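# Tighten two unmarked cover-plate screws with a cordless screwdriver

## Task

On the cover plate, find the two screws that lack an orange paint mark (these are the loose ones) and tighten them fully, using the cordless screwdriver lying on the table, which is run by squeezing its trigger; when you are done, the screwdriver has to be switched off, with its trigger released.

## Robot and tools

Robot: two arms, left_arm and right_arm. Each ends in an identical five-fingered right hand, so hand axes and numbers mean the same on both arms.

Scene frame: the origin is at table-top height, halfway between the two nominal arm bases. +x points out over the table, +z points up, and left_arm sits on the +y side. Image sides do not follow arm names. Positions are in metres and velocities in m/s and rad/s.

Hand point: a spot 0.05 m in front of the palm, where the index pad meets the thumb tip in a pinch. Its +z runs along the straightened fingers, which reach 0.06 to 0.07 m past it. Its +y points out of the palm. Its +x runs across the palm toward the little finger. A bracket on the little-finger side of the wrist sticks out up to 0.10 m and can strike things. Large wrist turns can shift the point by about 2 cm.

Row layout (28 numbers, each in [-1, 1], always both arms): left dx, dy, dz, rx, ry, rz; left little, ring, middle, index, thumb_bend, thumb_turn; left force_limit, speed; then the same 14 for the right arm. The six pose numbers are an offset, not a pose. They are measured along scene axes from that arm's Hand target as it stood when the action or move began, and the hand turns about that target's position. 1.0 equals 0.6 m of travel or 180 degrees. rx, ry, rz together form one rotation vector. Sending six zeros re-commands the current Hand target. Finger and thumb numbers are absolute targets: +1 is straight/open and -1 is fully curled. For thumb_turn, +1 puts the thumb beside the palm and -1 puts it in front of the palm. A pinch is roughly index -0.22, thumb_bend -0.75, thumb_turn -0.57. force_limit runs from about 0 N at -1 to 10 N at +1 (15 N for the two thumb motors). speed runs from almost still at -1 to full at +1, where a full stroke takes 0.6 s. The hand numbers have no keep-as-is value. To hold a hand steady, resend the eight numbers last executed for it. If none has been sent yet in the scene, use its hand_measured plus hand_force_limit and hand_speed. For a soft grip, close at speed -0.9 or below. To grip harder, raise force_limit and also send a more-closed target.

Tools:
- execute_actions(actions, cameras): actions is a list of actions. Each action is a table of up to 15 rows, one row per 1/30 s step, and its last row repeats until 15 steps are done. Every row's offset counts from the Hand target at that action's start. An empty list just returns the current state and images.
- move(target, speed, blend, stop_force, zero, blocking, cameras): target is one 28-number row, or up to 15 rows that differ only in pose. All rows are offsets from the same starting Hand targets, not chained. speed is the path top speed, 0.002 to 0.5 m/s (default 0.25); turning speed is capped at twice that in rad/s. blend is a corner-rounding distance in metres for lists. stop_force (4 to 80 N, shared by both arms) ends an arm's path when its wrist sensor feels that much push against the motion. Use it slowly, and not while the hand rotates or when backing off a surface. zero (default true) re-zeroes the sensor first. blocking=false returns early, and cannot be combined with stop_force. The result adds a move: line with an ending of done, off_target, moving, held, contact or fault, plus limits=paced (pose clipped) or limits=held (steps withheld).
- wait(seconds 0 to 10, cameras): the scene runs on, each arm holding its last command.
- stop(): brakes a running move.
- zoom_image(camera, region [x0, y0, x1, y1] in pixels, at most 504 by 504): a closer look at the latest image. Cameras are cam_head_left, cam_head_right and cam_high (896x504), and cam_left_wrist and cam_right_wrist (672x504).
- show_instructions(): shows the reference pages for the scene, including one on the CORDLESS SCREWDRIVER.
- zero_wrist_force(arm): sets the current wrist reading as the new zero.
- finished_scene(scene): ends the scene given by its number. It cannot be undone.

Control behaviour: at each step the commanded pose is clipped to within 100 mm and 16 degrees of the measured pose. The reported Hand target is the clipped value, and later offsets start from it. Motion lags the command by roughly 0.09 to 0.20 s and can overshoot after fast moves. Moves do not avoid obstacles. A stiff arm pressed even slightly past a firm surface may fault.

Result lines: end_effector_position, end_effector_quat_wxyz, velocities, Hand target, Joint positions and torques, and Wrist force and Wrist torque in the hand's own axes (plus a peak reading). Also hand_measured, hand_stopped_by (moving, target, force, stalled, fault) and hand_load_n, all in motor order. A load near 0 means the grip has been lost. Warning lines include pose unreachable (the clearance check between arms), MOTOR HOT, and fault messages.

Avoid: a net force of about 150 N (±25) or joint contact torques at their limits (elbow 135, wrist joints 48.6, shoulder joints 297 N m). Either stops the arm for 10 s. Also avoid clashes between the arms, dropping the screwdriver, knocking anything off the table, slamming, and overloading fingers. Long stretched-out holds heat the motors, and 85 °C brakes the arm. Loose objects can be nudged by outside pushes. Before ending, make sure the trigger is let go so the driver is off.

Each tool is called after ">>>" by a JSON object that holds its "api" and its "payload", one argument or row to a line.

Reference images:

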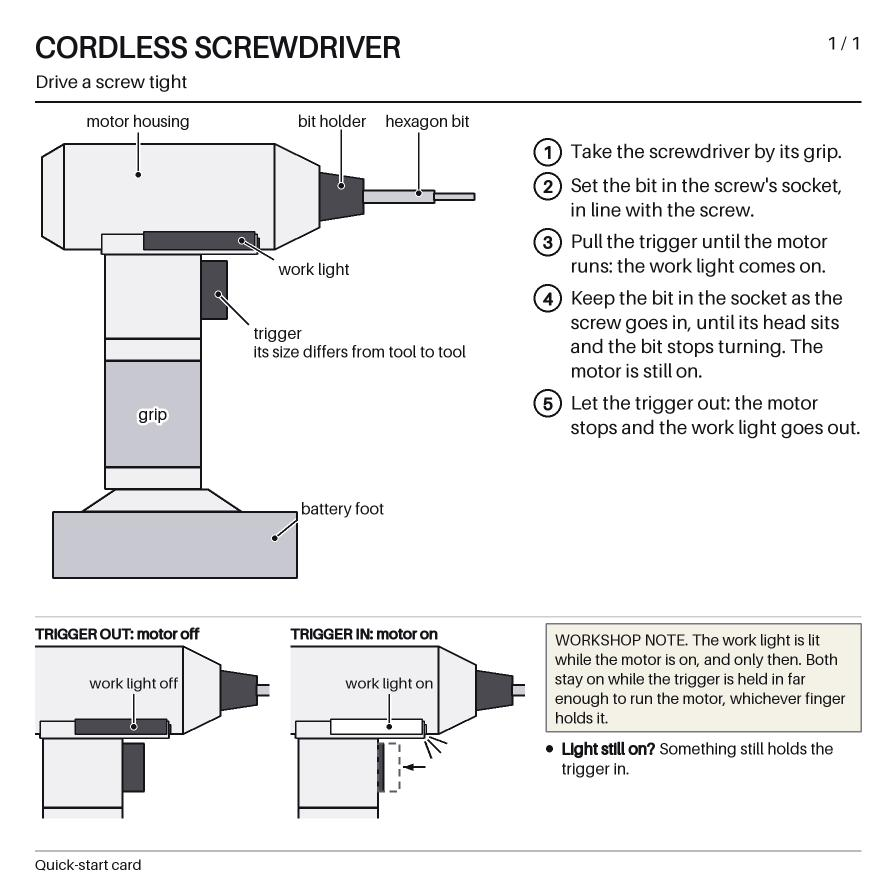

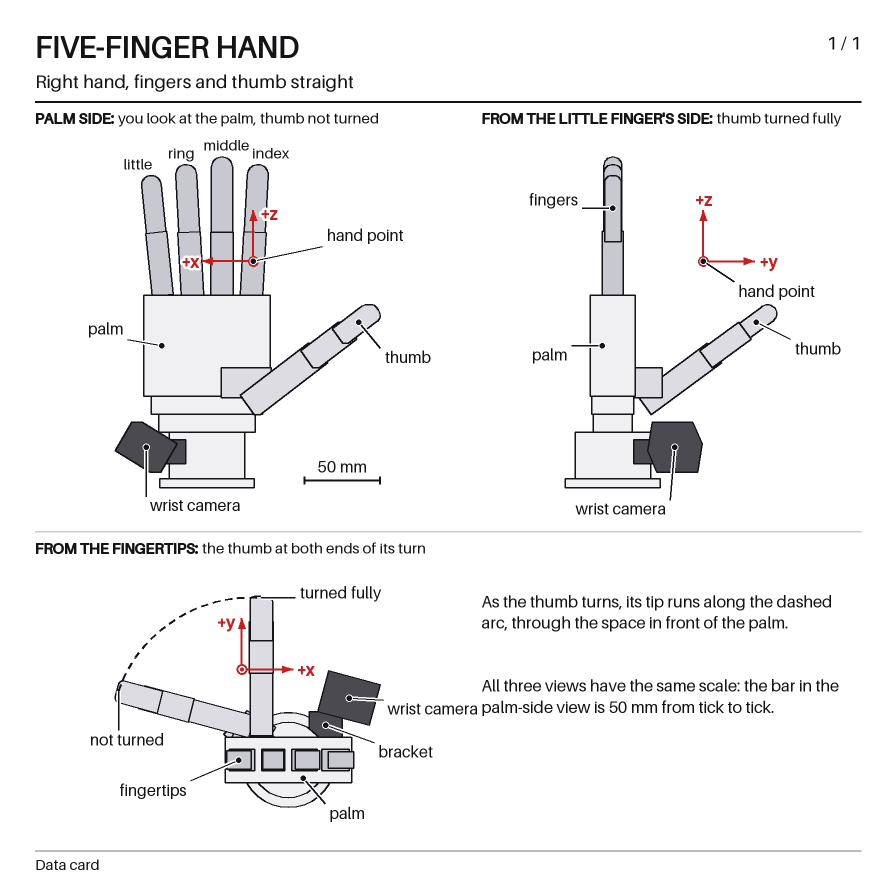

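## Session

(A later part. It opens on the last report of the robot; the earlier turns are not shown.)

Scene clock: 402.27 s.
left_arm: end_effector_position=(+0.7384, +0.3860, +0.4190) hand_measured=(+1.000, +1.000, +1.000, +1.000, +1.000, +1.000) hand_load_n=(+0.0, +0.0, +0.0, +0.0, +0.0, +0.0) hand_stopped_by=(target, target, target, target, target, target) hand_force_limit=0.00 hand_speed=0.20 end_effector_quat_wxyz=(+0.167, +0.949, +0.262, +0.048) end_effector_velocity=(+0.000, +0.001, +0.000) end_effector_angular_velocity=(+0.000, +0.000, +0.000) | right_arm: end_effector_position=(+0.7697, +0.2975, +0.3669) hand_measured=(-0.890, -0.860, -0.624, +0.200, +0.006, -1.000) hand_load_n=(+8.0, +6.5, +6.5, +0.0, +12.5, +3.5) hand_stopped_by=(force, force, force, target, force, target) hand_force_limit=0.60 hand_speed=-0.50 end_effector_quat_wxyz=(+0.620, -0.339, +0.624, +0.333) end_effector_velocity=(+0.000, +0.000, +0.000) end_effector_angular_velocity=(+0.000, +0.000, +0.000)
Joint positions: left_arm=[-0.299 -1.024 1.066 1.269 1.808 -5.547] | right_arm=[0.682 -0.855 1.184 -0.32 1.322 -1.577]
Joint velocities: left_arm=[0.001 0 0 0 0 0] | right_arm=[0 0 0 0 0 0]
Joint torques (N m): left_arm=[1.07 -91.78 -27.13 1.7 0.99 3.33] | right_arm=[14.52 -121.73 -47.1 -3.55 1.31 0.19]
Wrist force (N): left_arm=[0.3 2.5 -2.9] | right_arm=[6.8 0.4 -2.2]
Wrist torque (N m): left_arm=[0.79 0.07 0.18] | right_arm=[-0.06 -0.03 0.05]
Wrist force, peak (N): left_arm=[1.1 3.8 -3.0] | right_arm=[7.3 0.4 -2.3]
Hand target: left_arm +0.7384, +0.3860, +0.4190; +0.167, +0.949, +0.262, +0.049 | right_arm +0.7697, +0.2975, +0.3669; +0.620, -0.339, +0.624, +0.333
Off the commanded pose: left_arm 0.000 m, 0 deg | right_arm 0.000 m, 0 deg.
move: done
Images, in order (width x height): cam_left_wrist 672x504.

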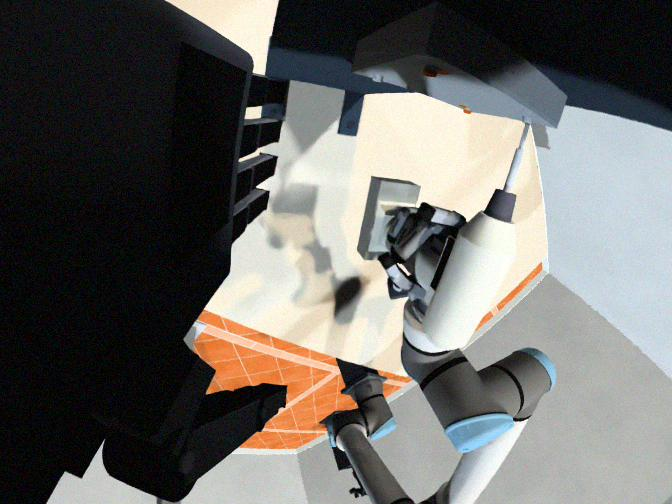

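>>> {"api": "move", "payload": {
  "target": [0,0,0,0,0,0,1,1,1,1,1,1,0,0.2,-0.00155,0,0.00012,0,0,0,-1,-1,-0.95,0.2,-0.95,-1,0.6,-0.5],
  "speed": 0.02,
  "cameras": []
}}

>>> {"api": "move", "payload": {
  "target": [0,0,0,0,0,0,1,1,1,1,1,1,0,0.2,0.01,0.006,0,0,0,0,-1,-1,-0.95,0.2,-0.95,-1,0.6,-0.5],
  "speed": 0.007,
  "stop_force": 5,
  "cameras": ["cam_left_wrist"]
}}

>>> {"api": "zoom_image", "payload": {
  "camera": "cam_left_wrist",
  "region": [508, 105, 548, 135]
}}

Scene clock: 403.57 s.
left_arm: end_effector_position=(+0.7384, +0.3860, +0.4190) hand_measured=(+1.000, +1.000, +1.000, +1.000, +1.000, +1.000) hand_load_n=(+0.0, +0.0, +0.0, +0.5, +0.0, +0.0) hand_stopped_by=(target, target, target, target, target, target) hand_force_limit=0.00 hand_speed=0.20 end_effector_quat_wxyz=(+0.167, +0.949, +0.262, +0.049) end_effector_velocity=(+0.000, +0.000, +0.000) end_effector_angular_velocity=(+0.000, +0.000, +0.000) | right_arm: end_effector_position=(+0.7688, +0.2975, +0.3670) hand_measured=(-0.890, -0.860, -0.624, +0.200, +0.006, -1.000) hand_load_n=(+8.0, +6.5, +6.5, +0.0, +12.0, +3.5) hand_stopped_by=(force, force, force, target, force, target) hand_force_limit=0.60 hand_speed=-0.50 end_effector_quat_wxyz=(+0.620, -0.339, +0.624, +0.333) end_effector_velocity=(+0.000, +0.000, +0.002) end_effector_angular_velocity=(+0.001, -0.001, +0.000)
Joint positions: left_arm=[-0.299 -1.024 1.066 1.269 1.808 -5.547] | right_arm=[0.683 -0.856 1.186 -0.32 1.323 -1.577]
Joint velocities: left_arm=[-0.001 0 0 0 0 -0.001] | right_arm=[0 -0.002 0 0.001 0 0]
Joint torques (N m): left_arm=[7.24 -96.08 -26.93 6.5 -0.83 4.06] | right_arm=[12.45 -119.04 -42.51 -6.35 2.01 0.39]
Wrist force (N): left_arm=[0.5 2.3 -3.0] | right_arm=[7.3 -0.3 -1.5]
Wrist torque (N m): left_arm=[0.75 0.04 0.19] | right_arm=[-0.13 -0.10 0.08]
Wrist force, peak (N): left_arm=[0.5 2.9 -3.1] | right_arm=[7.2 0.5 -2.1]
Hand target: left_arm +0.7384, +0.3860, +0.4190; +0.167, +0.949, +0.262, +0.049 | right_arm +0.7688, +0.2975, +0.3670; +0.620, -0.339, +0.624, +0.333
Off the commanded pose: left_arm 0.000 m, 0 deg | right_arm 0.000 m, 0 deg.
move: done
No camera images: "cameras" was empty.

Scene clock: 404.50 s.
left_arm: end_effector_position=(+0.7384, +0.3860, +0.4190) hand_measured=(+1.000, +1.000, +1.000, +1.000, +1.000, +1.000) hand_load_n=(+0.0, +0.0, +0.0, +0.0, +0.0, +0.0) hand_stopped_by=(target, target, target, target, target, target) hand_force_limit=0.00 hand_speed=0.20 end_effector_quat_wxyz=(+0.167, +0.949, +0.262, +0.049) end_effector_velocity=(+0.000, +0.000, +0.000) end_effector_angular_velocity=(+0.000, +0.000, -0.001) | right_arm: end_effector_position=(+0.7694, +0.2980, +0.3671) hand_measured=(-0.890, -0.860, -0.624, +0.200, +0.006, -1.000) hand_load_n=(+8.0, +7.0, +6.5, +0.0, +12.0, +3.5) hand_stopped_by=(force, force, force, target, force, target) hand_force_limit=0.60 hand_speed=-0.50 end_effector_quat_wxyz=(+0.620, -0.339, +0.624, +0.333) end_effector_velocity=(+0.000, +0.000, +0.000) end_effector_angular_velocity=(-0.001, +0.001, +0.000)
Joint positions: left_arm=[-0.299 -1.024 1.066 1.269 1.808 -5.547] | right_arm=[0.683 -0.855 1.184 -0.319 1.323 -1.577]
Joint velocities: left_arm=[0 0 0 0 0.001 0] | right_arm=[0 0 0 0.001 0 0]
Joint torques (N m): left_arm=[7.98 -94.75 -27.17 6.08 -0.64 4.04] | right_arm=[10.31 -122.04 -42.11 -6.37 2.4 0.59]
Wrist force (N): left_arm=[0.6 2.4 -3.3] | right_arm=[7.1 0.7 -3.0]
Wrist torque (N m): left_arm=[0.79 0.03 0.20] | right_arm=[-0.09 -0.05 0.04]
Wrist force, peak (N): left_arm=[0.7 2.8 -3.2] | right_arm=[9.4 3.7 -11.7]
Hand target: left_arm +0.7384, +0.3860, +0.4190; +0.167, +0.949, +0.262, +0.049 | right_arm +0.7694, +0.2980, +0.3671; +0.620, -0.339, +0.624, +0.333
Off the commanded pose: left_arm 0.000 m, 0 deg | right_arm 0.006 m, 0 deg.
move: contact (right_arm)
Images, in order (width x height): cam_left_wrist 672x504.

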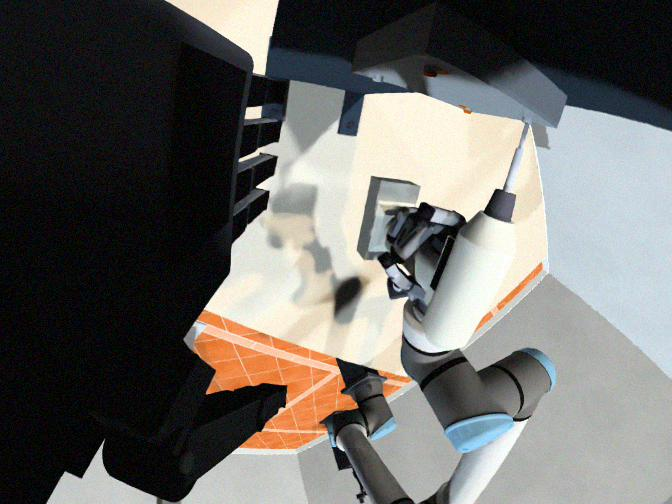

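Scaled by 12.600 from the camera's 672x504 image, which has a finer 960x720 frame.

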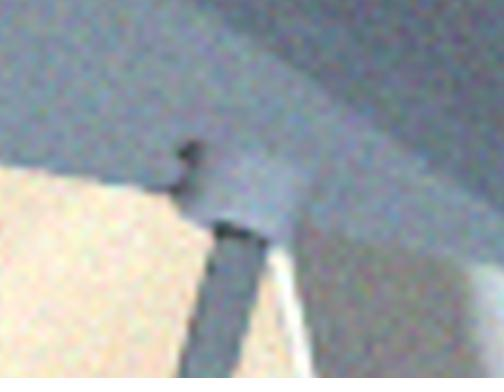

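>>> {"api": "move", "payload": {
  "target": [0,0,0,0,0,0,1,1,1,1,1,1,0,0.2,-0.0086,-0.0051,0,0,0,0,-1,-1,-0.95,0.2,-0.95,-1,0.6,-0.5],
  "speed": 0.03,
  "cameras": ["cam_left_wrist"]
}}

>>> {"api": "zoom_image", "payload": {
  "camera": "cam_left_wrist",
  "region": [508, 105, 548, 135]
}}

>>> {"api": "zoom_image", "payload": {
  "camera": "cam_left_wrist",
  "region": [518, 115, 538, 130]
}}

Scene clock: 405.47 s.
left_arm: end_effector_position=(+0.7384, +0.3860, +0.4190) hand_measured=(+1.000, +1.000, +1.000, +1.000, +1.000, +1.000) hand_load_n=(+0.0, +0.0, +0.0, +0.0, +0.0, +0.0) hand_stopped_by=(target, target, target, target, target, target) hand_force_limit=0.00 hand_speed=0.20 end_effector_quat_wxyz=(+0.167, +0.949, +0.262, +0.049) end_effector_velocity=(+0.000, +0.000, +0.000) end_effector_angular_velocity=(+0.000, +0.001, +0.001) | right_arm: end_effector_position=(+0.7642, +0.2949, +0.3671) hand_measured=(-0.890, -0.860, -0.624, +0.200, +0.006, -1.000) hand_load_n=(+8.0, +6.5, +6.5, +0.0, +12.0, +3.5) hand_stopped_by=(force, force, force, target, force, target) hand_force_limit=0.60 hand_speed=-0.50 end_effector_quat_wxyz=(+0.620, -0.339, +0.624, +0.333) end_effector_velocity=(+0.000, +0.000, +0.003) end_effector_angular_velocity=(+0.003, -0.003, +0.000)
Joint positions: left_arm=[-0.299 -1.024 1.066 1.269 1.808 -5.547] | right_arm=[0.684 -0.865 1.2 -0.327 1.324 -1.577]
Joint velocities: left_arm=[0 0 0 0.001 0 -0.001] | right_arm=[0 -0.001 -0.002 -0.001 0 0]
Joint torques (N m): left_arm=[6.08 -94.73 -27.86 5.95 -0.85 4.21] | right_arm=[10.46 -101.4 -53.19 -3.92 1.76 0.85]
Wrist force (N): left_arm=[0.5 2.7 -2.7] | right_arm=[7.1 0.1 -1.5]
Wrist torque (N m): left_arm=[0.81 0.04 0.20] | right_arm=[-0.08 -0.06 0.07]
Wrist force, peak (N): left_arm=[0.8 3.0 -3.2] | right_arm=[7.1 0.9 -3.1]
Hand target: left_arm +0.7384, +0.3860, +0.4190; +0.167, +0.949, +0.262, +0.049 | right_arm +0.7642, +0.2950, +0.3671; +0.620, -0.339, +0.624, +0.333
Off the commanded pose: left_arm 0.000 m, 0 deg | right_arm 0.000 m, 0 deg.
move: done
Images, in order (width x height): cam_left_wrist 672x504.

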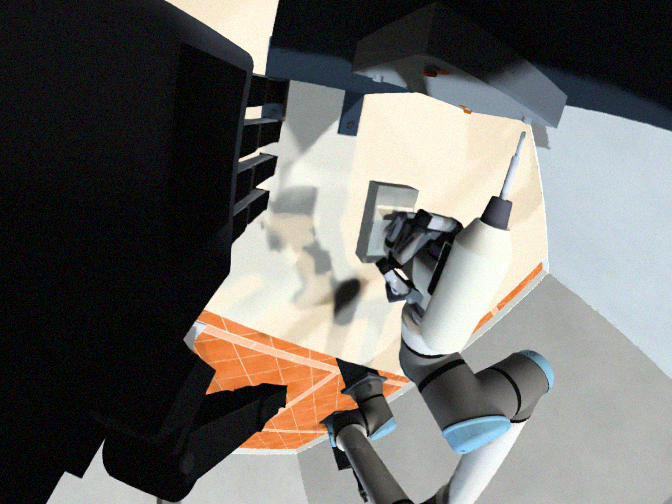

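Scaled by 12.600 from the camera's 672x504 image, which has a finer 960x720 frame.

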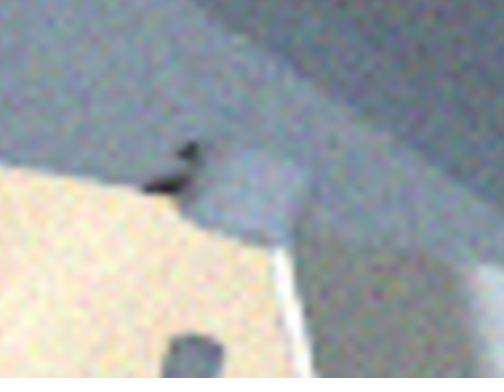

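Scaled by 25.200 from the camera's 672x504 image, which has a finer 960x720 frame.

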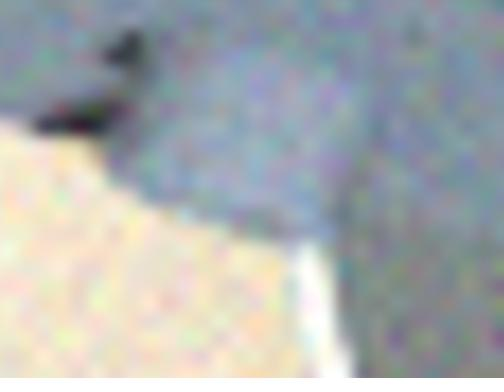

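>>> {"api": "move", "payload": {
  "target": [-0.05,-0.03,0.0417,0.0186,-0.0309,0.0422,1,1,1,1,1,1,0,0.2,0,0,0,0,0,0,-1,-1,-0.95,0.2,-0.95,-1,0.6,-0.5],
  "speed": 0.08,
  "stop_force": 8,
  "cameras": ["cam_left_wrist"]
}}

Scene clock: 408.87 s.
left_arm: end_effector_position=(+0.7085, +0.3680, +0.4444) hand_measured=(+1.000, +1.000, +1.000, +1.000, +1.000, +1.000) hand_load_n=(+0.0, +0.0, +0.0, +0.0, +0.0, +0.0) hand_stopped_by=(target, target, target, target, target, target) hand_force_limit=0.00 hand_speed=0.20 end_effector_quat_wxyz=(+0.148, +0.931, +0.314, +0.113) end_effector_velocity=(+0.000, +0.000, +0.000) end_effector_angular_velocity=(-0.001, +0.000, -0.001) | right_arm: end_effector_position=(+0.7642, +0.2950, +0.3671) hand_measured=(-0.890, -0.860, -0.624, +0.200, +0.006, -1.000) hand_load_n=(+8.0, +7.0, +6.5, +0.0, +12.0, +4.0) hand_stopped_by=(force, force, force, target, force, target) hand_force_limit=0.60 hand_speed=-0.50 end_effector_quat_wxyz=(+0.620, -0.339, +0.624, +0.333) end_effector_velocity=(+0.000, +0.000, -0.001) end_effector_angular_velocity=(+0.000, +0.000, +0.000)
Joint positions: left_arm=[-0.38 -1.158 1.199 1.165 1.661 -5.726] | right_arm=[0.684 -0.864 1.2 -0.326 1.324 -1.577]
Joint velocities: left_arm=[0 0 0 0 0.001 0.001] | right_arm=[0 0.001 0 0 0 0]
Joint torques (N m): left_arm=[8.67 -49.65 -50.44 5.81 -0.63 3.92] | right_arm=[-12.39 -102.07 -46.66 -3.1 -0.09 0.73]
Wrist force (N): left_arm=[0.7 2.8 -2.9] | right_arm=[6.6 -0.4 -1.6]
Wrist torque (N m): left_arm=[0.84 0.00 0.23] | right_arm=[-0.14 0.01 0.03]
Wrist force, peak (N): left_arm=[0.6 3.1 -3.1] | right_arm=[7.4 -0.1 -1.4]
Hand target: left_arm +0.7085, +0.3680, +0.4444; +0.148, +0.931, +0.314, +0.113 | right_arm +0.7642, +0.2950, +0.3671; +0.620, -0.339, +0.624, +0.333
Off the commanded pose: left_arm 0.000 m, 0 deg | right_arm 0.000 m, 0 deg.
move: done
Images, in order (width x height): cam_left_wrist 672x504.

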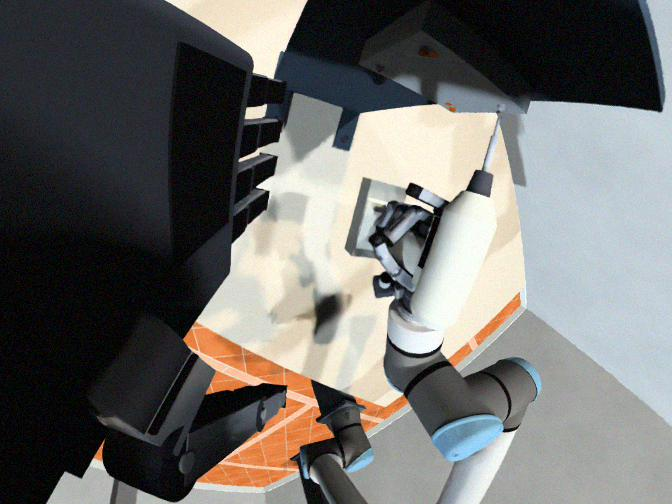

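Excellent, the face is visible.

>>> {"api": "zoom_image", "payload": {
  "camera": "cam_left_wrist",
  "region": [480, 92, 520, 122]
}}

>>> {"api": "zoom_image", "payload": {
  "camera": "cam_left_wrist",
  "region": [360, 40, 540, 175]
}}

Scaled by 12.600 from the camera's 672x504 image, which has a finer 960x720 frame.

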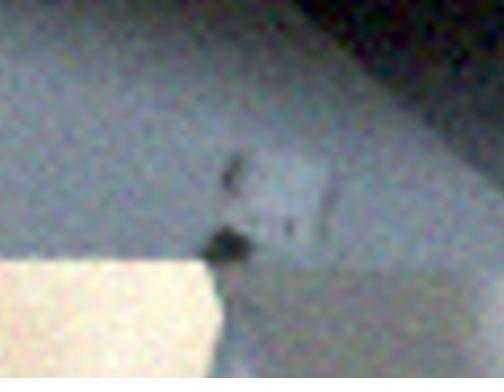

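Scaled by 2.800 from the camera's 672x504 image, which has a finer 960x720 frame.

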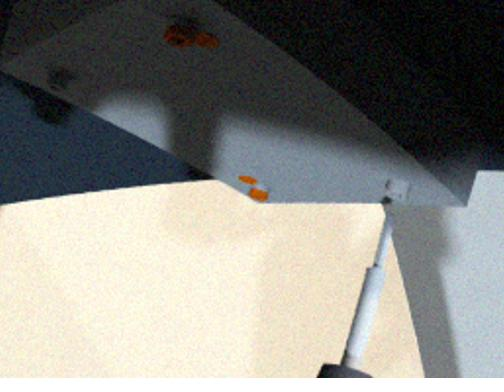

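>>> {"api": "move", "payload": {
  "target": [0.054,-0.026,-0.048,0,0,0,1,1,1,1,1,1,0,0.2,0,0,0,0,0,0,-1,-1,-0.95,0.2,-0.95,-1,0.6,-0.5],
  "speed": 0.06,
  "stop_force": 8,
  "cameras": ["cam_left_wrist","cam_right_wrist"]
}}

>>> {"api": "zoom_image", "payload": {
  "camera": "cam_left_wrist",
  "region": [520, 40, 580, 85]
}}

Scene clock: 411.20 s.
left_arm: end_effector_position=(+0.7408, +0.3523, +0.4155) hand_measured=(+1.000, +1.000, +1.000, +1.000, +1.000, +1.000) hand_load_n=(+0.0, +0.0, +0.0, +0.0, +0.0, +0.0) hand_stopped_by=(target, target, target, target, target, target) hand_force_limit=0.00 hand_speed=0.20 end_effector_quat_wxyz=(+0.148, +0.931, +0.314, +0.113) end_effector_velocity=(+0.000, +0.000, +0.001) end_effector_angular_velocity=(+0.000, +0.000, +0.002) | right_arm: end_effector_position=(+0.7642, +0.2950, +0.3671) hand_measured=(-0.890, -0.860, -0.624, +0.200, +0.006, -1.000) hand_load_n=(+8.5, +6.5, +6.5, +0.0, +12.0, +4.0) hand_stopped_by=(force, force, force, target, force, target) hand_force_limit=0.60 hand_speed=-0.50 end_effector_quat_wxyz=(+0.620, -0.339, +0.624, +0.333) end_effector_velocity=(+0.000, +0.000, -0.001) end_effector_angular_velocity=(-0.001, +0.001, +0.000)
Joint positions: left_arm=[-0.385 -1.094 1.156 1.143 1.659 -5.731] | right_arm=[0.684 -0.864 1.2 -0.326 1.324 -1.577]
Joint velocities: left_arm=[0 -0.001 0 0 0 -0.002] | right_arm=[0 0.001 0 0.001 0 0]
Joint torques (N m): left_arm=[10.96 -87.95 -28.11 5.78 0.96 2.96] | right_arm=[-13.23 -101.82 -42.6 -4.14 -0.06 0.87]
Wrist force (N): left_arm=[0.7 2.8 -3.0] | right_arm=[6.8 -0.1 -1.9]
Wrist torque (N m): left_arm=[0.83 0.00 0.24] | right_arm=[-0.07 -0.01 0.05]
Wrist force, peak (N): left_arm=[0.8 3.1 -3.0] | right_arm=[7.2 -0.1 -1.6]
Hand target: left_arm +0.7408, +0.3523, +0.4155; +0.148, +0.931, +0.314, +0.113 | right_arm +0.7642, +0.2950, +0.3671; +0.620, -0.339, +0.624, +0.333
Off the commanded pose: left_arm 0.000 m, 0 deg | right_arm 0.000 m, 0 deg.
move: done
Images, in order (width x height): cam_left_wrist 672x504, cam_right_wrist 672x504.

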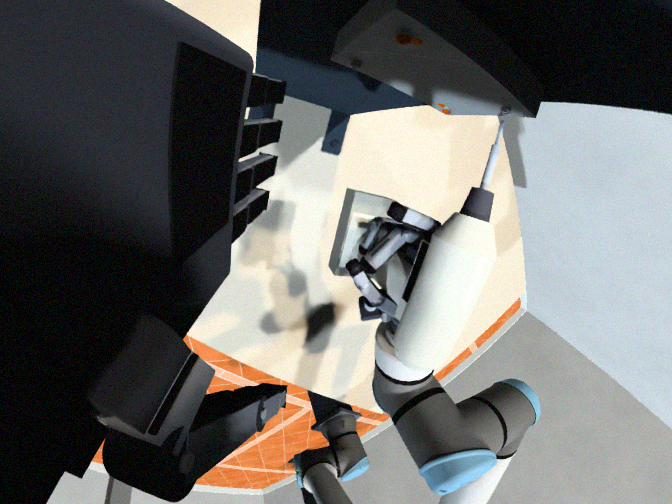

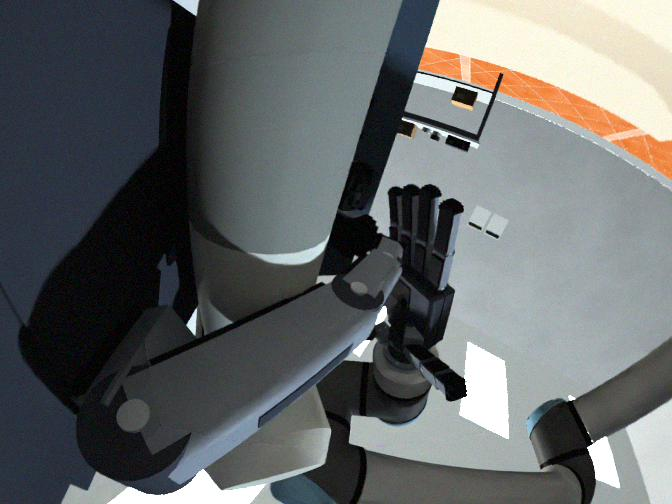

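Scaled by 8.400 from the camera's 672x504 image, which has a finer 960x720 frame.

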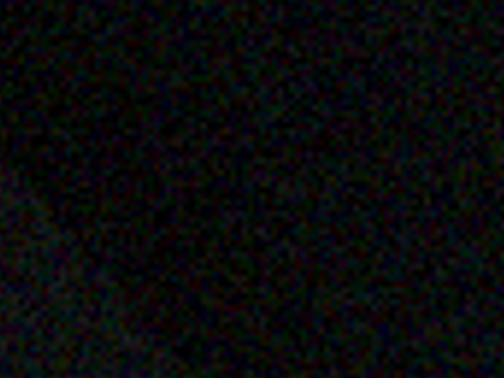

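>>> {"api": "zoom_image", "payload": {
  "camera": "cam_left_wrist",
  "region": [485, 97, 525, 127]
}}

Scaled by 12.600 from the camera's 672x504 image, which has a finer 960x720 frame.

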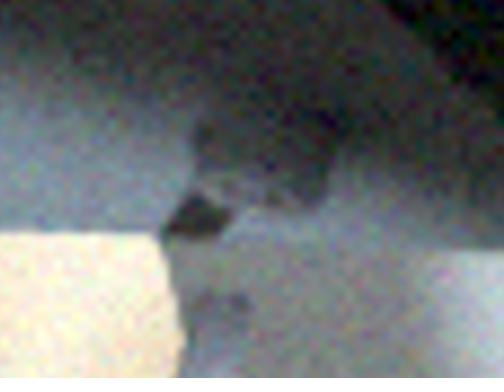

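>>> {"api": "zoom_image", "payload": {
  "camera": "cam_left_wrist",
  "region": [497, 104, 517, 124]
}}

Scaled by 25.200 from the camera's 672x504 image, which has a finer 960x720 frame.

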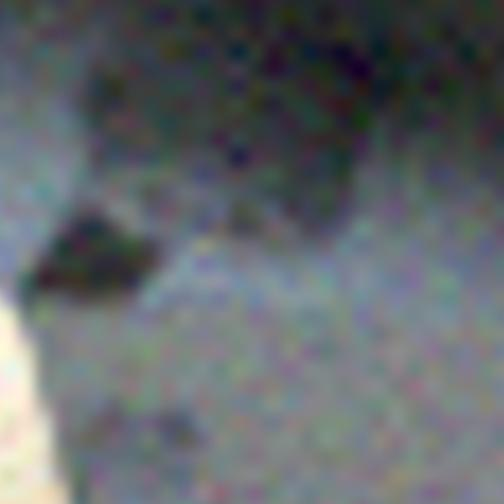

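>>> {"api": "move", "payload": {
  "target": [
    [-0.054,0.026,0.048,0,0,0,1,1,1,1,1,1,0,0.2,0,0,0,0,0,0,-1,-1,-0.95,0.2,-0.95,-1,0.6,-0.5],
    [-0.004,0.056,0.006,-0.0186,0.0309,-0.0422,1,1,1,1,1,1,0,0.2,0,0,0,0,0,0,-1,-1,-0.95,0.2,-0.95,-1,0.6,-0.5]
  ],
  "speed": 0.12,
  "cameras": []
}}

>>> {"api": "move", "payload": {
  "target": [-0.0392,0.0955,0.0233,-0.0952,-0.0572,0,1,1,1,1,1,1,0,0.2,0,0,0,0,0,0,-1,-1,-0.95,0.2,-0.95,-1,0.6,-0.5],
  "speed": 0.12,
  "cameras": ["cam_left_wrist"]
}}

>>> {"api": "zoom_image", "payload": {
  "camera": "cam_left_wrist",
  "region": [345, 50, 525, 185]
}}

>>> {"api": "zoom_image", "payload": {
  "camera": "cam_left_wrist",
  "region": [440, 115, 500, 195]
}}

>>> {"api": "zoom_image", "payload": {
  "camera": "cam_left_wrist",
  "region": [485, 105, 525, 145]
}}

>>> {"api": "zoom_image", "payload": {
  "camera": "cam_left_wrist",
  "region": [345, 55, 385, 105]
}}

Scene clock: 413.97 s.
left_arm: end_effector_position=(+0.7384, +0.3861, +0.4189) hand_measured=(+1.000, +1.000, +1.000, +1.000, +1.000, +1.000) hand_load_n=(+0.0, -0.5, +0.0, +0.0, +0.0, +0.0) hand_stopped_by=(target, target, target, target, target, target) hand_force_limit=0.00 hand_speed=0.20 end_effector_quat_wxyz=(+0.167, +0.949, +0.262, +0.049) end_effector_velocity=(+0.000, +0.000, +0.000) end_effector_angular_velocity=(+0.000, +0.000, +0.001) | right_arm: end_effector_position=(+0.7642, +0.2950, +0.3671) hand_measured=(-0.890, -0.860, -0.624, +0.200, +0.006, -1.000) hand_load_n=(+8.0, +6.5, +6.5, +0.0, +12.0, +3.5) hand_stopped_by=(force, force, force, target, force, target) hand_force_limit=0.60 hand_speed=-0.50 end_effector_quat_wxyz=(+0.620, -0.339, +0.624, +0.333) end_effector_velocity=(+0.000, +0.000, -0.001) end_effector_angular_velocity=(+0.000, +0.000, +0.000)
Joint positions: left_arm=[-0.299 -1.024 1.066 1.269 1.808 -5.547] | right_arm=[0.684 -0.864 1.2 -0.326 1.324 -1.577]
Joint velocities: left_arm=[0 0 0 0 0 -0.001] | right_arm=[0 0.001 0 -0.001 0 0]
Joint torques (N m): left_arm=[-5.24 -78.78 -25.9 0.71 0.08 -1.47] | right_arm=[-13.21 -102.01 -42.93 -5.42 0.09 0.79]
Wrist force (N): left_arm=[0.5 3.0 -2.8] | right_arm=[6.8 -0.1 -1.4]
Wrist torque (N m): left_arm=[0.84 0.03 0.21] | right_arm=[-0.10 -0.04 0.06]
Wrist force, peak (N): left_arm=[-0.3 2.1 -4.5] | right_arm=[7.4 -0.2 -1.6]
Hand target: left_arm +0.7384, +0.3860, +0.4189; +0.167, +0.949, +0.262, +0.049 | right_arm +0.7642, +0.2950, +0.3671; +0.620, -0.339, +0.624, +0.333
Off the commanded pose: left_arm 0.000 m, 0 deg | right_arm 0.000 m, 0 deg.
move: done
No camera images: "cameras" was empty.

Scene clock: 415.87 s.
left_arm: end_effector_position=(+0.7148, +0.4435, +0.4329) hand_measured=(+1.000, +1.000, +1.000, +1.000, +1.000, +1.000) hand_load_n=(+0.0, +0.0, +0.0, +0.0, +0.0, +0.0) hand_stopped_by=(target, target, target, target, target, target) hand_force_limit=0.00 hand_speed=0.20 end_effector_quat_wxyz=(+0.329, +0.906, +0.250, +0.094) end_effector_velocity=(+0.000, +0.000, +0.000) end_effector_angular_velocity=(+0.000, -0.001, -0.001) | right_arm: end_effector_position=(+0.7642, +0.2950, +0.3671) hand_measured=(-0.890, -0.860, -0.624, +0.200, +0.006, -1.000) hand_load_n=(+8.0, +7.0, +6.5, +0.0, +12.0, +3.5) hand_stopped_by=(force, force, force, target, force, target) hand_force_limit=0.60 hand_speed=-0.50 end_effector_quat_wxyz=(+0.620, -0.339, +0.624, +0.333) end_effector_velocity=(+0.000, +0.000, -0.001) end_effector_angular_velocity=(-0.001, +0.001, +0.000)
Joint positions: left_arm=[-0.159 -1.138 1.282 0.944 2.098 -5.51] | right_arm=[0.684 -0.864 1.2 -0.326 1.324 -1.577]
Joint velocities: left_arm=[0 0 0 0 0.001 0.001] | right_arm=[0 0.001 0 0.001 0 0]
Joint torques (N m): left_arm=[-8.59 -51.17 -51.94 4.28 0.68 -3.58] | right_arm=[-12.32 -102.07 -43.62 -6.03 0.01 0.74]
Wrist force (N): left_arm=[0.9 3.4 -2.6] | right_arm=[6.8 -0.1 -1.5]
Wrist torque (N m): left_arm=[0.91 -0.04 0.25] | right_arm=[-0.11 -0.03 0.05]
Wrist force, peak (N): left_arm=[0.9 3.7 -2.8] | right_arm=[7.5 -0.1 -1.6]
Hand target: left_arm +0.7149, +0.4435, +0.4329; +0.329, +0.906, +0.250, +0.094 | right_arm +0.7642, +0.2950, +0.3671; +0.620, -0.339, +0.624, +0.333
Off the commanded pose: left_arm 0.000 m, 0 deg | right_arm 0.000 m, 0 deg.
move: done
Images, in order (width x height): cam_left_wrist 672x504.

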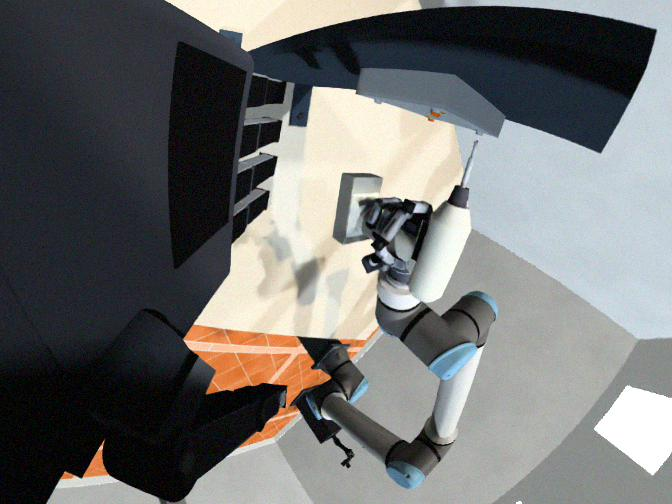

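Scaled by 2.800 from the camera's 672x504 image, which has a finer 960x720 frame.

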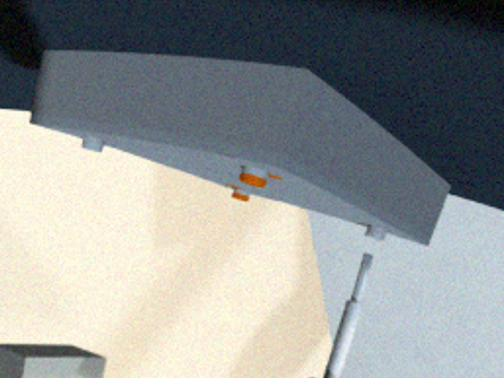

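Scaled by 6.300 from the camera's 672x504 image, which has a finer 960x720 frame.

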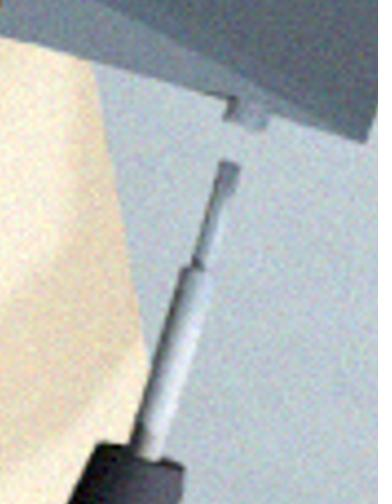

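Scaled by 12.600 from the camera's 672x504 image, which has a finer 960x720 frame.

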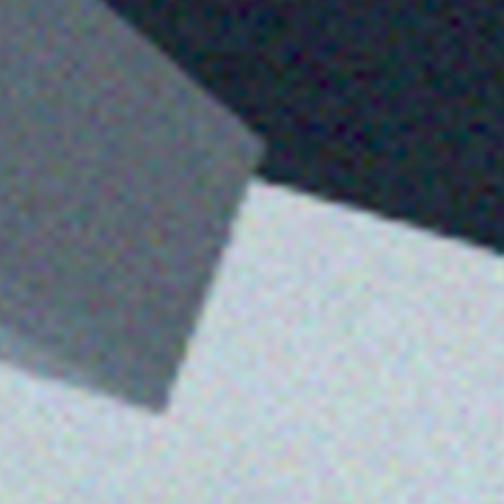

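Scaled by 10.080 from the camera's 672x504 image, which has a finer 960x720 frame.

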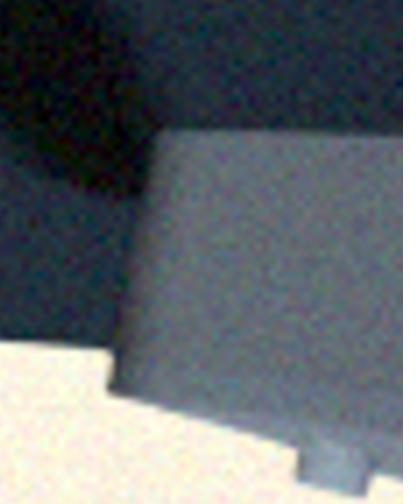

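>>> {"api": "move", "payload": {
  "target": [0,0,0,0,0,0,1,1,1,1,1,1,0,0.2,0.00155,-0.0026,-0.0105,0.0072,-0.0119,0.0039,-1,-1,-0.95,0.2,-0.95,-1,0.6,-0.5],
  "speed": 0.03,
  "cameras": ["cam_left_wrist"]
}}

>>> {"api": "zoom_image", "payload": {
  "camera": "cam_left_wrist",
  "region": [440, 115, 500, 195]
}}

>>> {"api": "zoom_image", "payload": {
  "camera": "cam_left_wrist",
  "region": [400, 170, 490, 310]
}}

Scene clock: 417.57 s.
left_arm: end_effector_position=(+0.7149, +0.4435, +0.4329) hand_measured=(+1.000, +1.000, +1.000, +1.000, +1.000, +1.000) hand_load_n=(+0.0, +0.0, +0.0, +0.0, +0.0, +0.0) hand_stopped_by=(target, target, target, target, target, target) hand_force_limit=0.00 hand_speed=0.20 end_effector_quat_wxyz=(+0.329, +0.906, +0.250, +0.094) end_effector_velocity=(+0.000, +0.001, +0.000) end_effector_angular_velocity=(+0.000, +0.000, +0.001) | right_arm: end_effector_position=(+0.7652, +0.2934, +0.3606) hand_measured=(-0.890, -0.860, -0.624, +0.200, +0.006, -1.000) hand_load_n=(+8.0, +6.5, +6.5, +0.0, +12.0, +4.0) hand_stopped_by=(force, force, force, target, force, target) hand_force_limit=0.60 hand_speed=-0.50 end_effector_quat_wxyz=(+0.633, -0.342, +0.606, +0.338) end_effector_velocity=(+0.000, +0.000, +0.000) end_effector_angular_velocity=(-0.002, +0.002, -0.001)
Joint positions: left_arm=[-0.16 -1.138 1.282 0.944 2.098 -5.51] | right_arm=[0.679 -0.86 1.222 -0.393 1.306 -1.586]
Joint velocities: left_arm=[0.001 0 0 -0.001 0 0] | right_arm=[0 0 -0.001 0.004 0.001 0]
Joint torques (N m): left_arm=[-14.68 -48.64 -48.37 -0.07 2.65 -3.2] | right_arm=[-2.96 -113.47 -52.95 -1.77 1.56 0.29]
Wrist force (N): left_arm=[0.5 3.4 -2.8] | right_arm=[7.0 -0.2 -2.0]
Wrist torque (N m): left_arm=[0.92 0.03 0.22] | right_arm=[-0.12 -0.03 0.07]
Wrist force, peak (N): left_arm=[0.8 3.9 -2.9] | right_arm=[7.3 0.0 -1.8]
Hand target: left_arm +0.7149, +0.4435, +0.4329; +0.329, +0.906, +0.250, +0.094 | right_arm +0.7652, +0.2934, +0.3608; +0.633, -0.342, +0.606, +0.338
Off the commanded pose: left_arm 0.000 m, 0 deg | right_arm 0.000 m, 0 deg.
move: done
Images, in order (width x height): cam_left_wrist 672x504.

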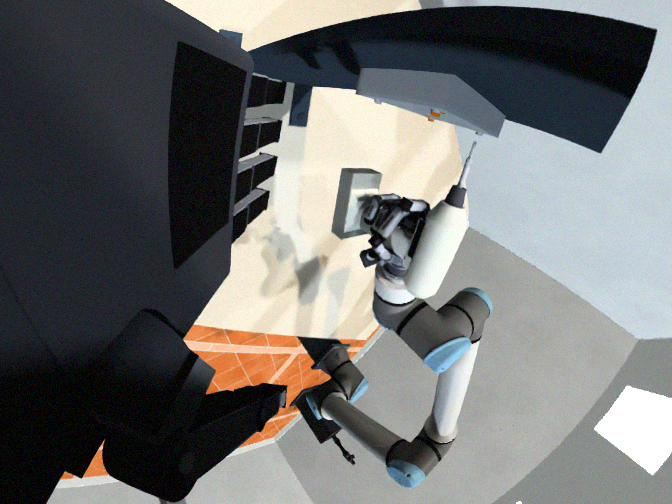

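Scaled by 6.300 from the camera's 672x504 image, which has a finer 960x720 frame.

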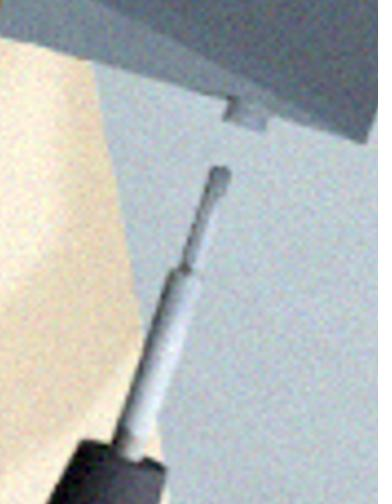

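Scaled by 3.600 from the camera's 672x504 image, which has a finer 960x720 frame.

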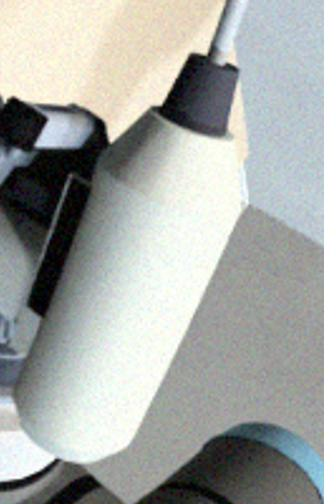

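>>> {"api": "move", "payload": {
  "target": [0,0,0,0,0,0,1,1,1,1,1,1,0,0.2,-0.0024,0.0040,-0.005,0.0034,-0.0057,-0.0061,-1,-1,-0.95,0.2,-0.95,-1,0.6,-0.5],
  "speed": 0.03,
  "cameras": ["cam_left_wrist"]
}}

>>> {"api": "zoom_image", "payload": {
  "camera": "cam_left_wrist",
  "region": [440, 115, 500, 195]
}}

>>> {"api": "move", "payload": {
  "target": [0.0392,-0.0955,-0.0233,0.0952,0.0572,0,1,1,1,1,1,1,0,0.2,0,0,0,0,0,0,-1,-1,-0.95,0.2,-0.95,-1,0.6,-0.5],
  "speed": 0.12,
  "cameras": ["cam_left_wrist"]
}}

>>> {"api": "zoom_image", "payload": {
  "camera": "cam_left_wrist",
  "region": [490, 105, 550, 185]
}}

>>> {"api": "move", "payload": {
  "target": [
    [0,0,0.1333,0.0952,0.0572,0,1,1,1,1,1,1,0,0.2,0,0,0,0,0,0,-1,-1,-0.95,0.2,-0.95,-1,0.6,-0.5],
    [0.0392,-0.0953,0.11,0.0952,0.0572,0,1,1,1,1,1,1,0,0.2,0,0,0,0,0,0,-1,-1,-0.95,0.2,-0.95,-1,0.6,-0.5]
  ],
  "speed": 0.15,
  "cameras": ["cam_left_wrist"]
}}

>>> {"api": "zoom_image", "payload": {
  "camera": "cam_left_wrist",
  "region": [425, 70, 485, 150]
}}

Scene clock: 419.33 s.
left_arm: end_effector_position=(+0.7149, +0.4435, +0.4329) hand_measured=(+1.000, +1.000, +1.000, +1.000, +1.000, +1.000) hand_load_n=(+0.0, +0.0, +0.0, +0.0, +0.0, +0.0) hand_stopped_by=(target, target, target, target, target, target) hand_force_limit=0.00 hand_speed=0.20 end_effector_quat_wxyz=(+0.329, +0.906, +0.250, +0.094) end_effector_velocity=(+0.000, +0.000, +0.000) end_effector_angular_velocity=(-0.001, +0.000, -0.001) | right_arm: end_effector_position=(+0.7636, +0.2959, +0.3577) hand_measured=(-0.890, -0.860, -0.624, +0.200, +0.006, -1.000) hand_load_n=(+8.0, +6.5, +6.5, +0.0, +12.0, +3.5) hand_stopped_by=(force, force, force, target, force, target) hand_force_limit=0.60 hand_speed=-0.50 end_effector_quat_wxyz=(+0.644, -0.336, +0.602, +0.332) end_effector_velocity=(+0.000, +0.000, +0.000) end_effector_angular_velocity=(-0.001, +0.002, +0.002)
Joint positions: left_arm=[-0.16 -1.138 1.282 0.944 2.098 -5.51] | right_arm=[0.687 -0.859 1.234 -0.425 1.333 -1.592]
Joint velocities: left_arm=[0 0 0 0.001 0.001 0.001] | right_arm=[0 0 -0.001 0.003 -0.003 0]
Joint torques (N m): left_arm=[-11.15 -52.88 -46.66 0.28 2.33 -3.18] | right_arm=[-10.81 -106.97 -52.64 -1.98 -2 0.45]
Wrist force (N): left_arm=[0.5 3.3 -2.7] | right_arm=[6.9 0.2 -2.0]
Wrist torque (N m): left_arm=[0.91 0.02 0.22] | right_arm=[-0.08 -0.02 0.08]
Wrist force, peak (N): left_arm=[0.6 4.0 -2.7] | right_arm=[7.4 0.0 -2.0]
Hand target: left_arm +0.7149, +0.4435, +0.4329; +0.329, +0.906, +0.250, +0.094 | right_arm +0.7637, +0.2958, +0.3578; +0.644, -0.336, +0.602, +0.332
Off the commanded pose: left_arm 0.000 m, 0 deg | right_arm 0.000 m, 0 deg.
move: done
Images, in order (width x height): cam_left_wrist 672x504.

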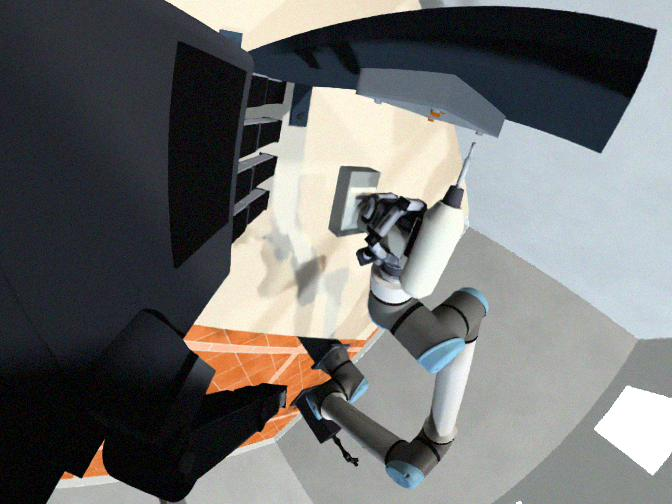

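Scaled by 6.300 from the camera's 672x504 image, which has a finer 960x720 frame.

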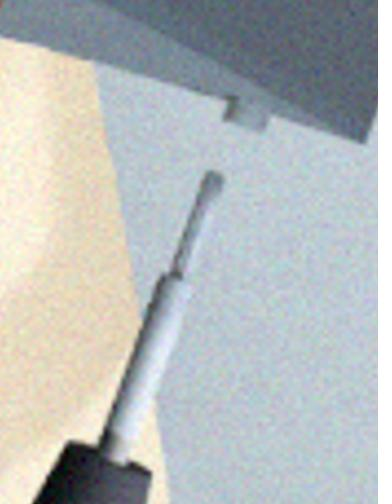

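Scene clock: 421.23 s.
left_arm: end_effector_position=(+0.7384, +0.3860, +0.4188) hand_measured=(+1.000, +1.000, +1.000, +1.000, +1.000, +1.000) hand_load_n=(+0.0, +0.0, +0.0, +0.0, +0.0, +0.0) hand_stopped_by=(target, target, target, target, target, target) hand_force_limit=0.00 hand_speed=0.20 end_effector_quat_wxyz=(+0.167, +0.949, +0.262, +0.049) end_effector_velocity=(+0.000, +0.001, +0.001) end_effector_angular_velocity=(+0.000, -0.001, +0.000) | right_arm: end_effector_position=(+0.7637, +0.2958, +0.3578) hand_measured=(-0.890, -0.860, -0.624, +0.200, +0.006, -1.000) hand_load_n=(+8.0, +7.0, +6.5, +0.0, +12.0, +3.5) hand_stopped_by=(force, force, force, target, force, target) hand_force_limit=0.60 hand_speed=-0.50 end_effector_quat_wxyz=(+0.644, -0.336, +0.602, +0.332) end_effector_velocity=(+0.000, +0.000, +0.000) end_effector_angular_velocity=(-0.001, +0.001, +0.000)
Joint positions: left_arm=[-0.299 -1.024 1.067 1.269 1.808 -5.547] | right_arm=[0.686 -0.859 1.233 -0.425 1.333 -1.591]
Joint velocities: left_arm=[0.001 -0.001 0 0 0 0] | right_arm=[0 0 0 0.001 0 0]
Joint torques (N m): left_arm=[1.63 -91.66 -27.59 1.42 0.99 3.79] | right_arm=[-14.46 -117.43 -49.01 -2.5 -1.37 1.49]
Wrist force (N): left_arm=[0.1 2.7 -2.9] | right_arm=[7.1 0.2 -1.9]
Wrist torque (N m): left_arm=[0.81 0.10 0.18] | right_arm=[-0.09 -0.04 0.09]
Wrist force, peak (N): left_arm=[0.7 3.7 -3.0] | right_arm=[7.2 0.2 -2.1]
Hand target: left_arm +0.7383, +0.3860, +0.4189; +0.167, +0.949, +0.262, +0.049 | right_arm +0.7637, +0.2958, +0.3578; +0.644, -0.336, +0.602, +0.332
Off the commanded pose: left_arm 0.000 m, 0 deg | right_arm 0.000 m, 0 deg.
move: done
Images, in order (width x height): cam_left_wrist 672x504.

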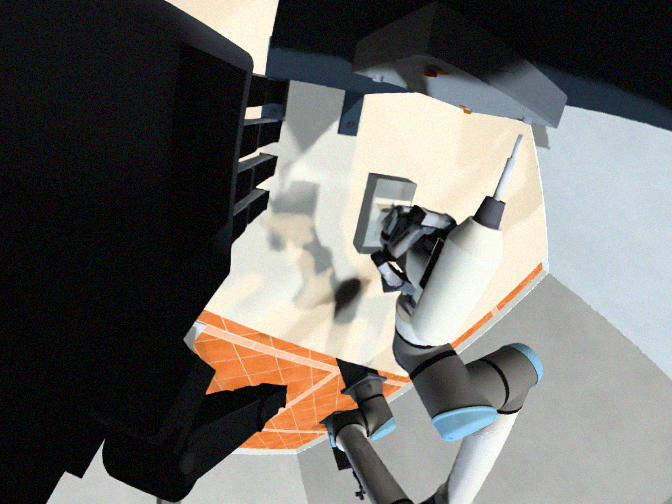

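Scaled by 6.300 from the camera's 672x504 image, which has a finer 960x720 frame.

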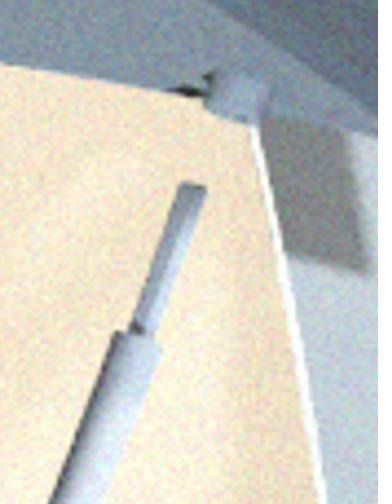

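Scene clock: 423.33 s.
left_arm: end_effector_position=(+0.7619, +0.3288, +0.4848) hand_measured=(+1.000, +1.000, +1.000, +1.000, +1.000, +1.000) hand_load_n=(+0.0, +0.5, +0.0, +0.0, +0.0, +0.0) hand_stopped_by=(target, target, target, target, target, target) hand_force_limit=0.00 hand_speed=0.20 end_effector_quat_wxyz=(+0.000, +0.964, +0.266, +0.002) end_effector_velocity=(+0.000, +0.000, +0.000) end_effector_angular_velocity=(+0.001, -0.001, +0.000) | right_arm: end_effector_position=(+0.7637, +0.2958, +0.3578) hand_measured=(-0.890, -0.860, -0.624, +0.200, +0.006, -1.000) hand_load_n=(+8.0, +7.0, +6.5, +0.0, +12.0, +3.5) hand_stopped_by=(force, force, force, target, force, target) hand_force_limit=0.60 hand_speed=-0.50 end_effector_quat_wxyz=(+0.644, -0.336, +0.602, +0.332) end_effector_velocity=(+0.000, +0.000, +0.000) end_effector_angular_velocity=(+0.000, +0.000, +0.000)
Joint positions: left_arm=[-0.425 -0.811 0.586 1.792 1.569 -5.641] | right_arm=[0.686 -0.859 1.233 -0.425 1.333 -1.591]
Joint velocities: left_arm=[0 0 0 0 -0.001 0] | right_arm=[0 0 0 0 0 0]
Joint torques (N m): left_arm=[-0.86 -91.21 -28.26 1.23 -2.49 3.87] | right_arm=[-13.39 -117.43 -45.23 -3.35 -1.37 1.47]
Wrist force (N): left_arm=[0.3 2.1 -2.9] | right_arm=[6.8 0.2 -2.6]
Wrist torque (N m): left_arm=[0.68 0.06 0.15] | right_arm=[-0.04 0.02 0.07]
Wrist force, peak (N): left_arm=[0.7 2.1 -4.2] | right_arm=[7.5 0.1 -1.6]
Hand target: left_arm +0.7619, +0.3288, +0.4848; +0.000, +0.964, +0.266, +0.002 | right_arm +0.7637, +0.2958, +0.3578; +0.644, -0.336, +0.602, +0.332
Off the commanded pose: left_arm 0.000 m, 0 deg | right_arm 0.000 m, 0 deg.
move: done
Images, in order (width x height): cam_left_wrist 672x504.

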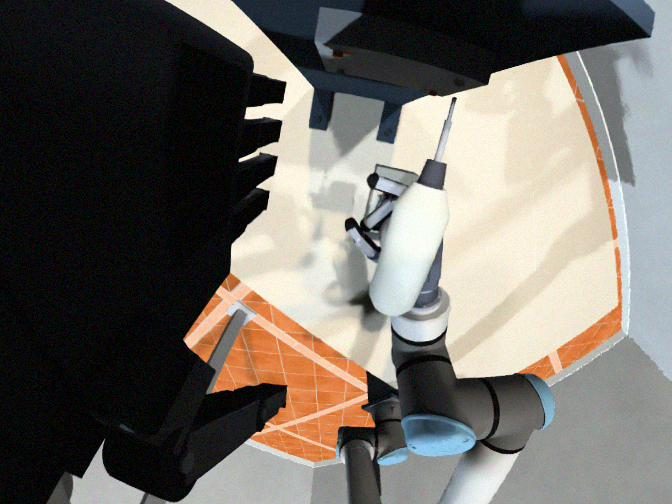

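Scaled by 6.300 from the camera's 672x504 image, which has a finer 960x720 frame.

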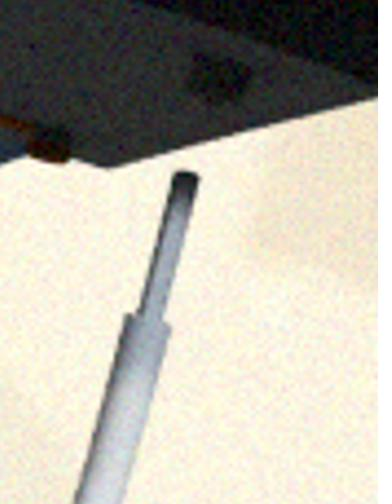

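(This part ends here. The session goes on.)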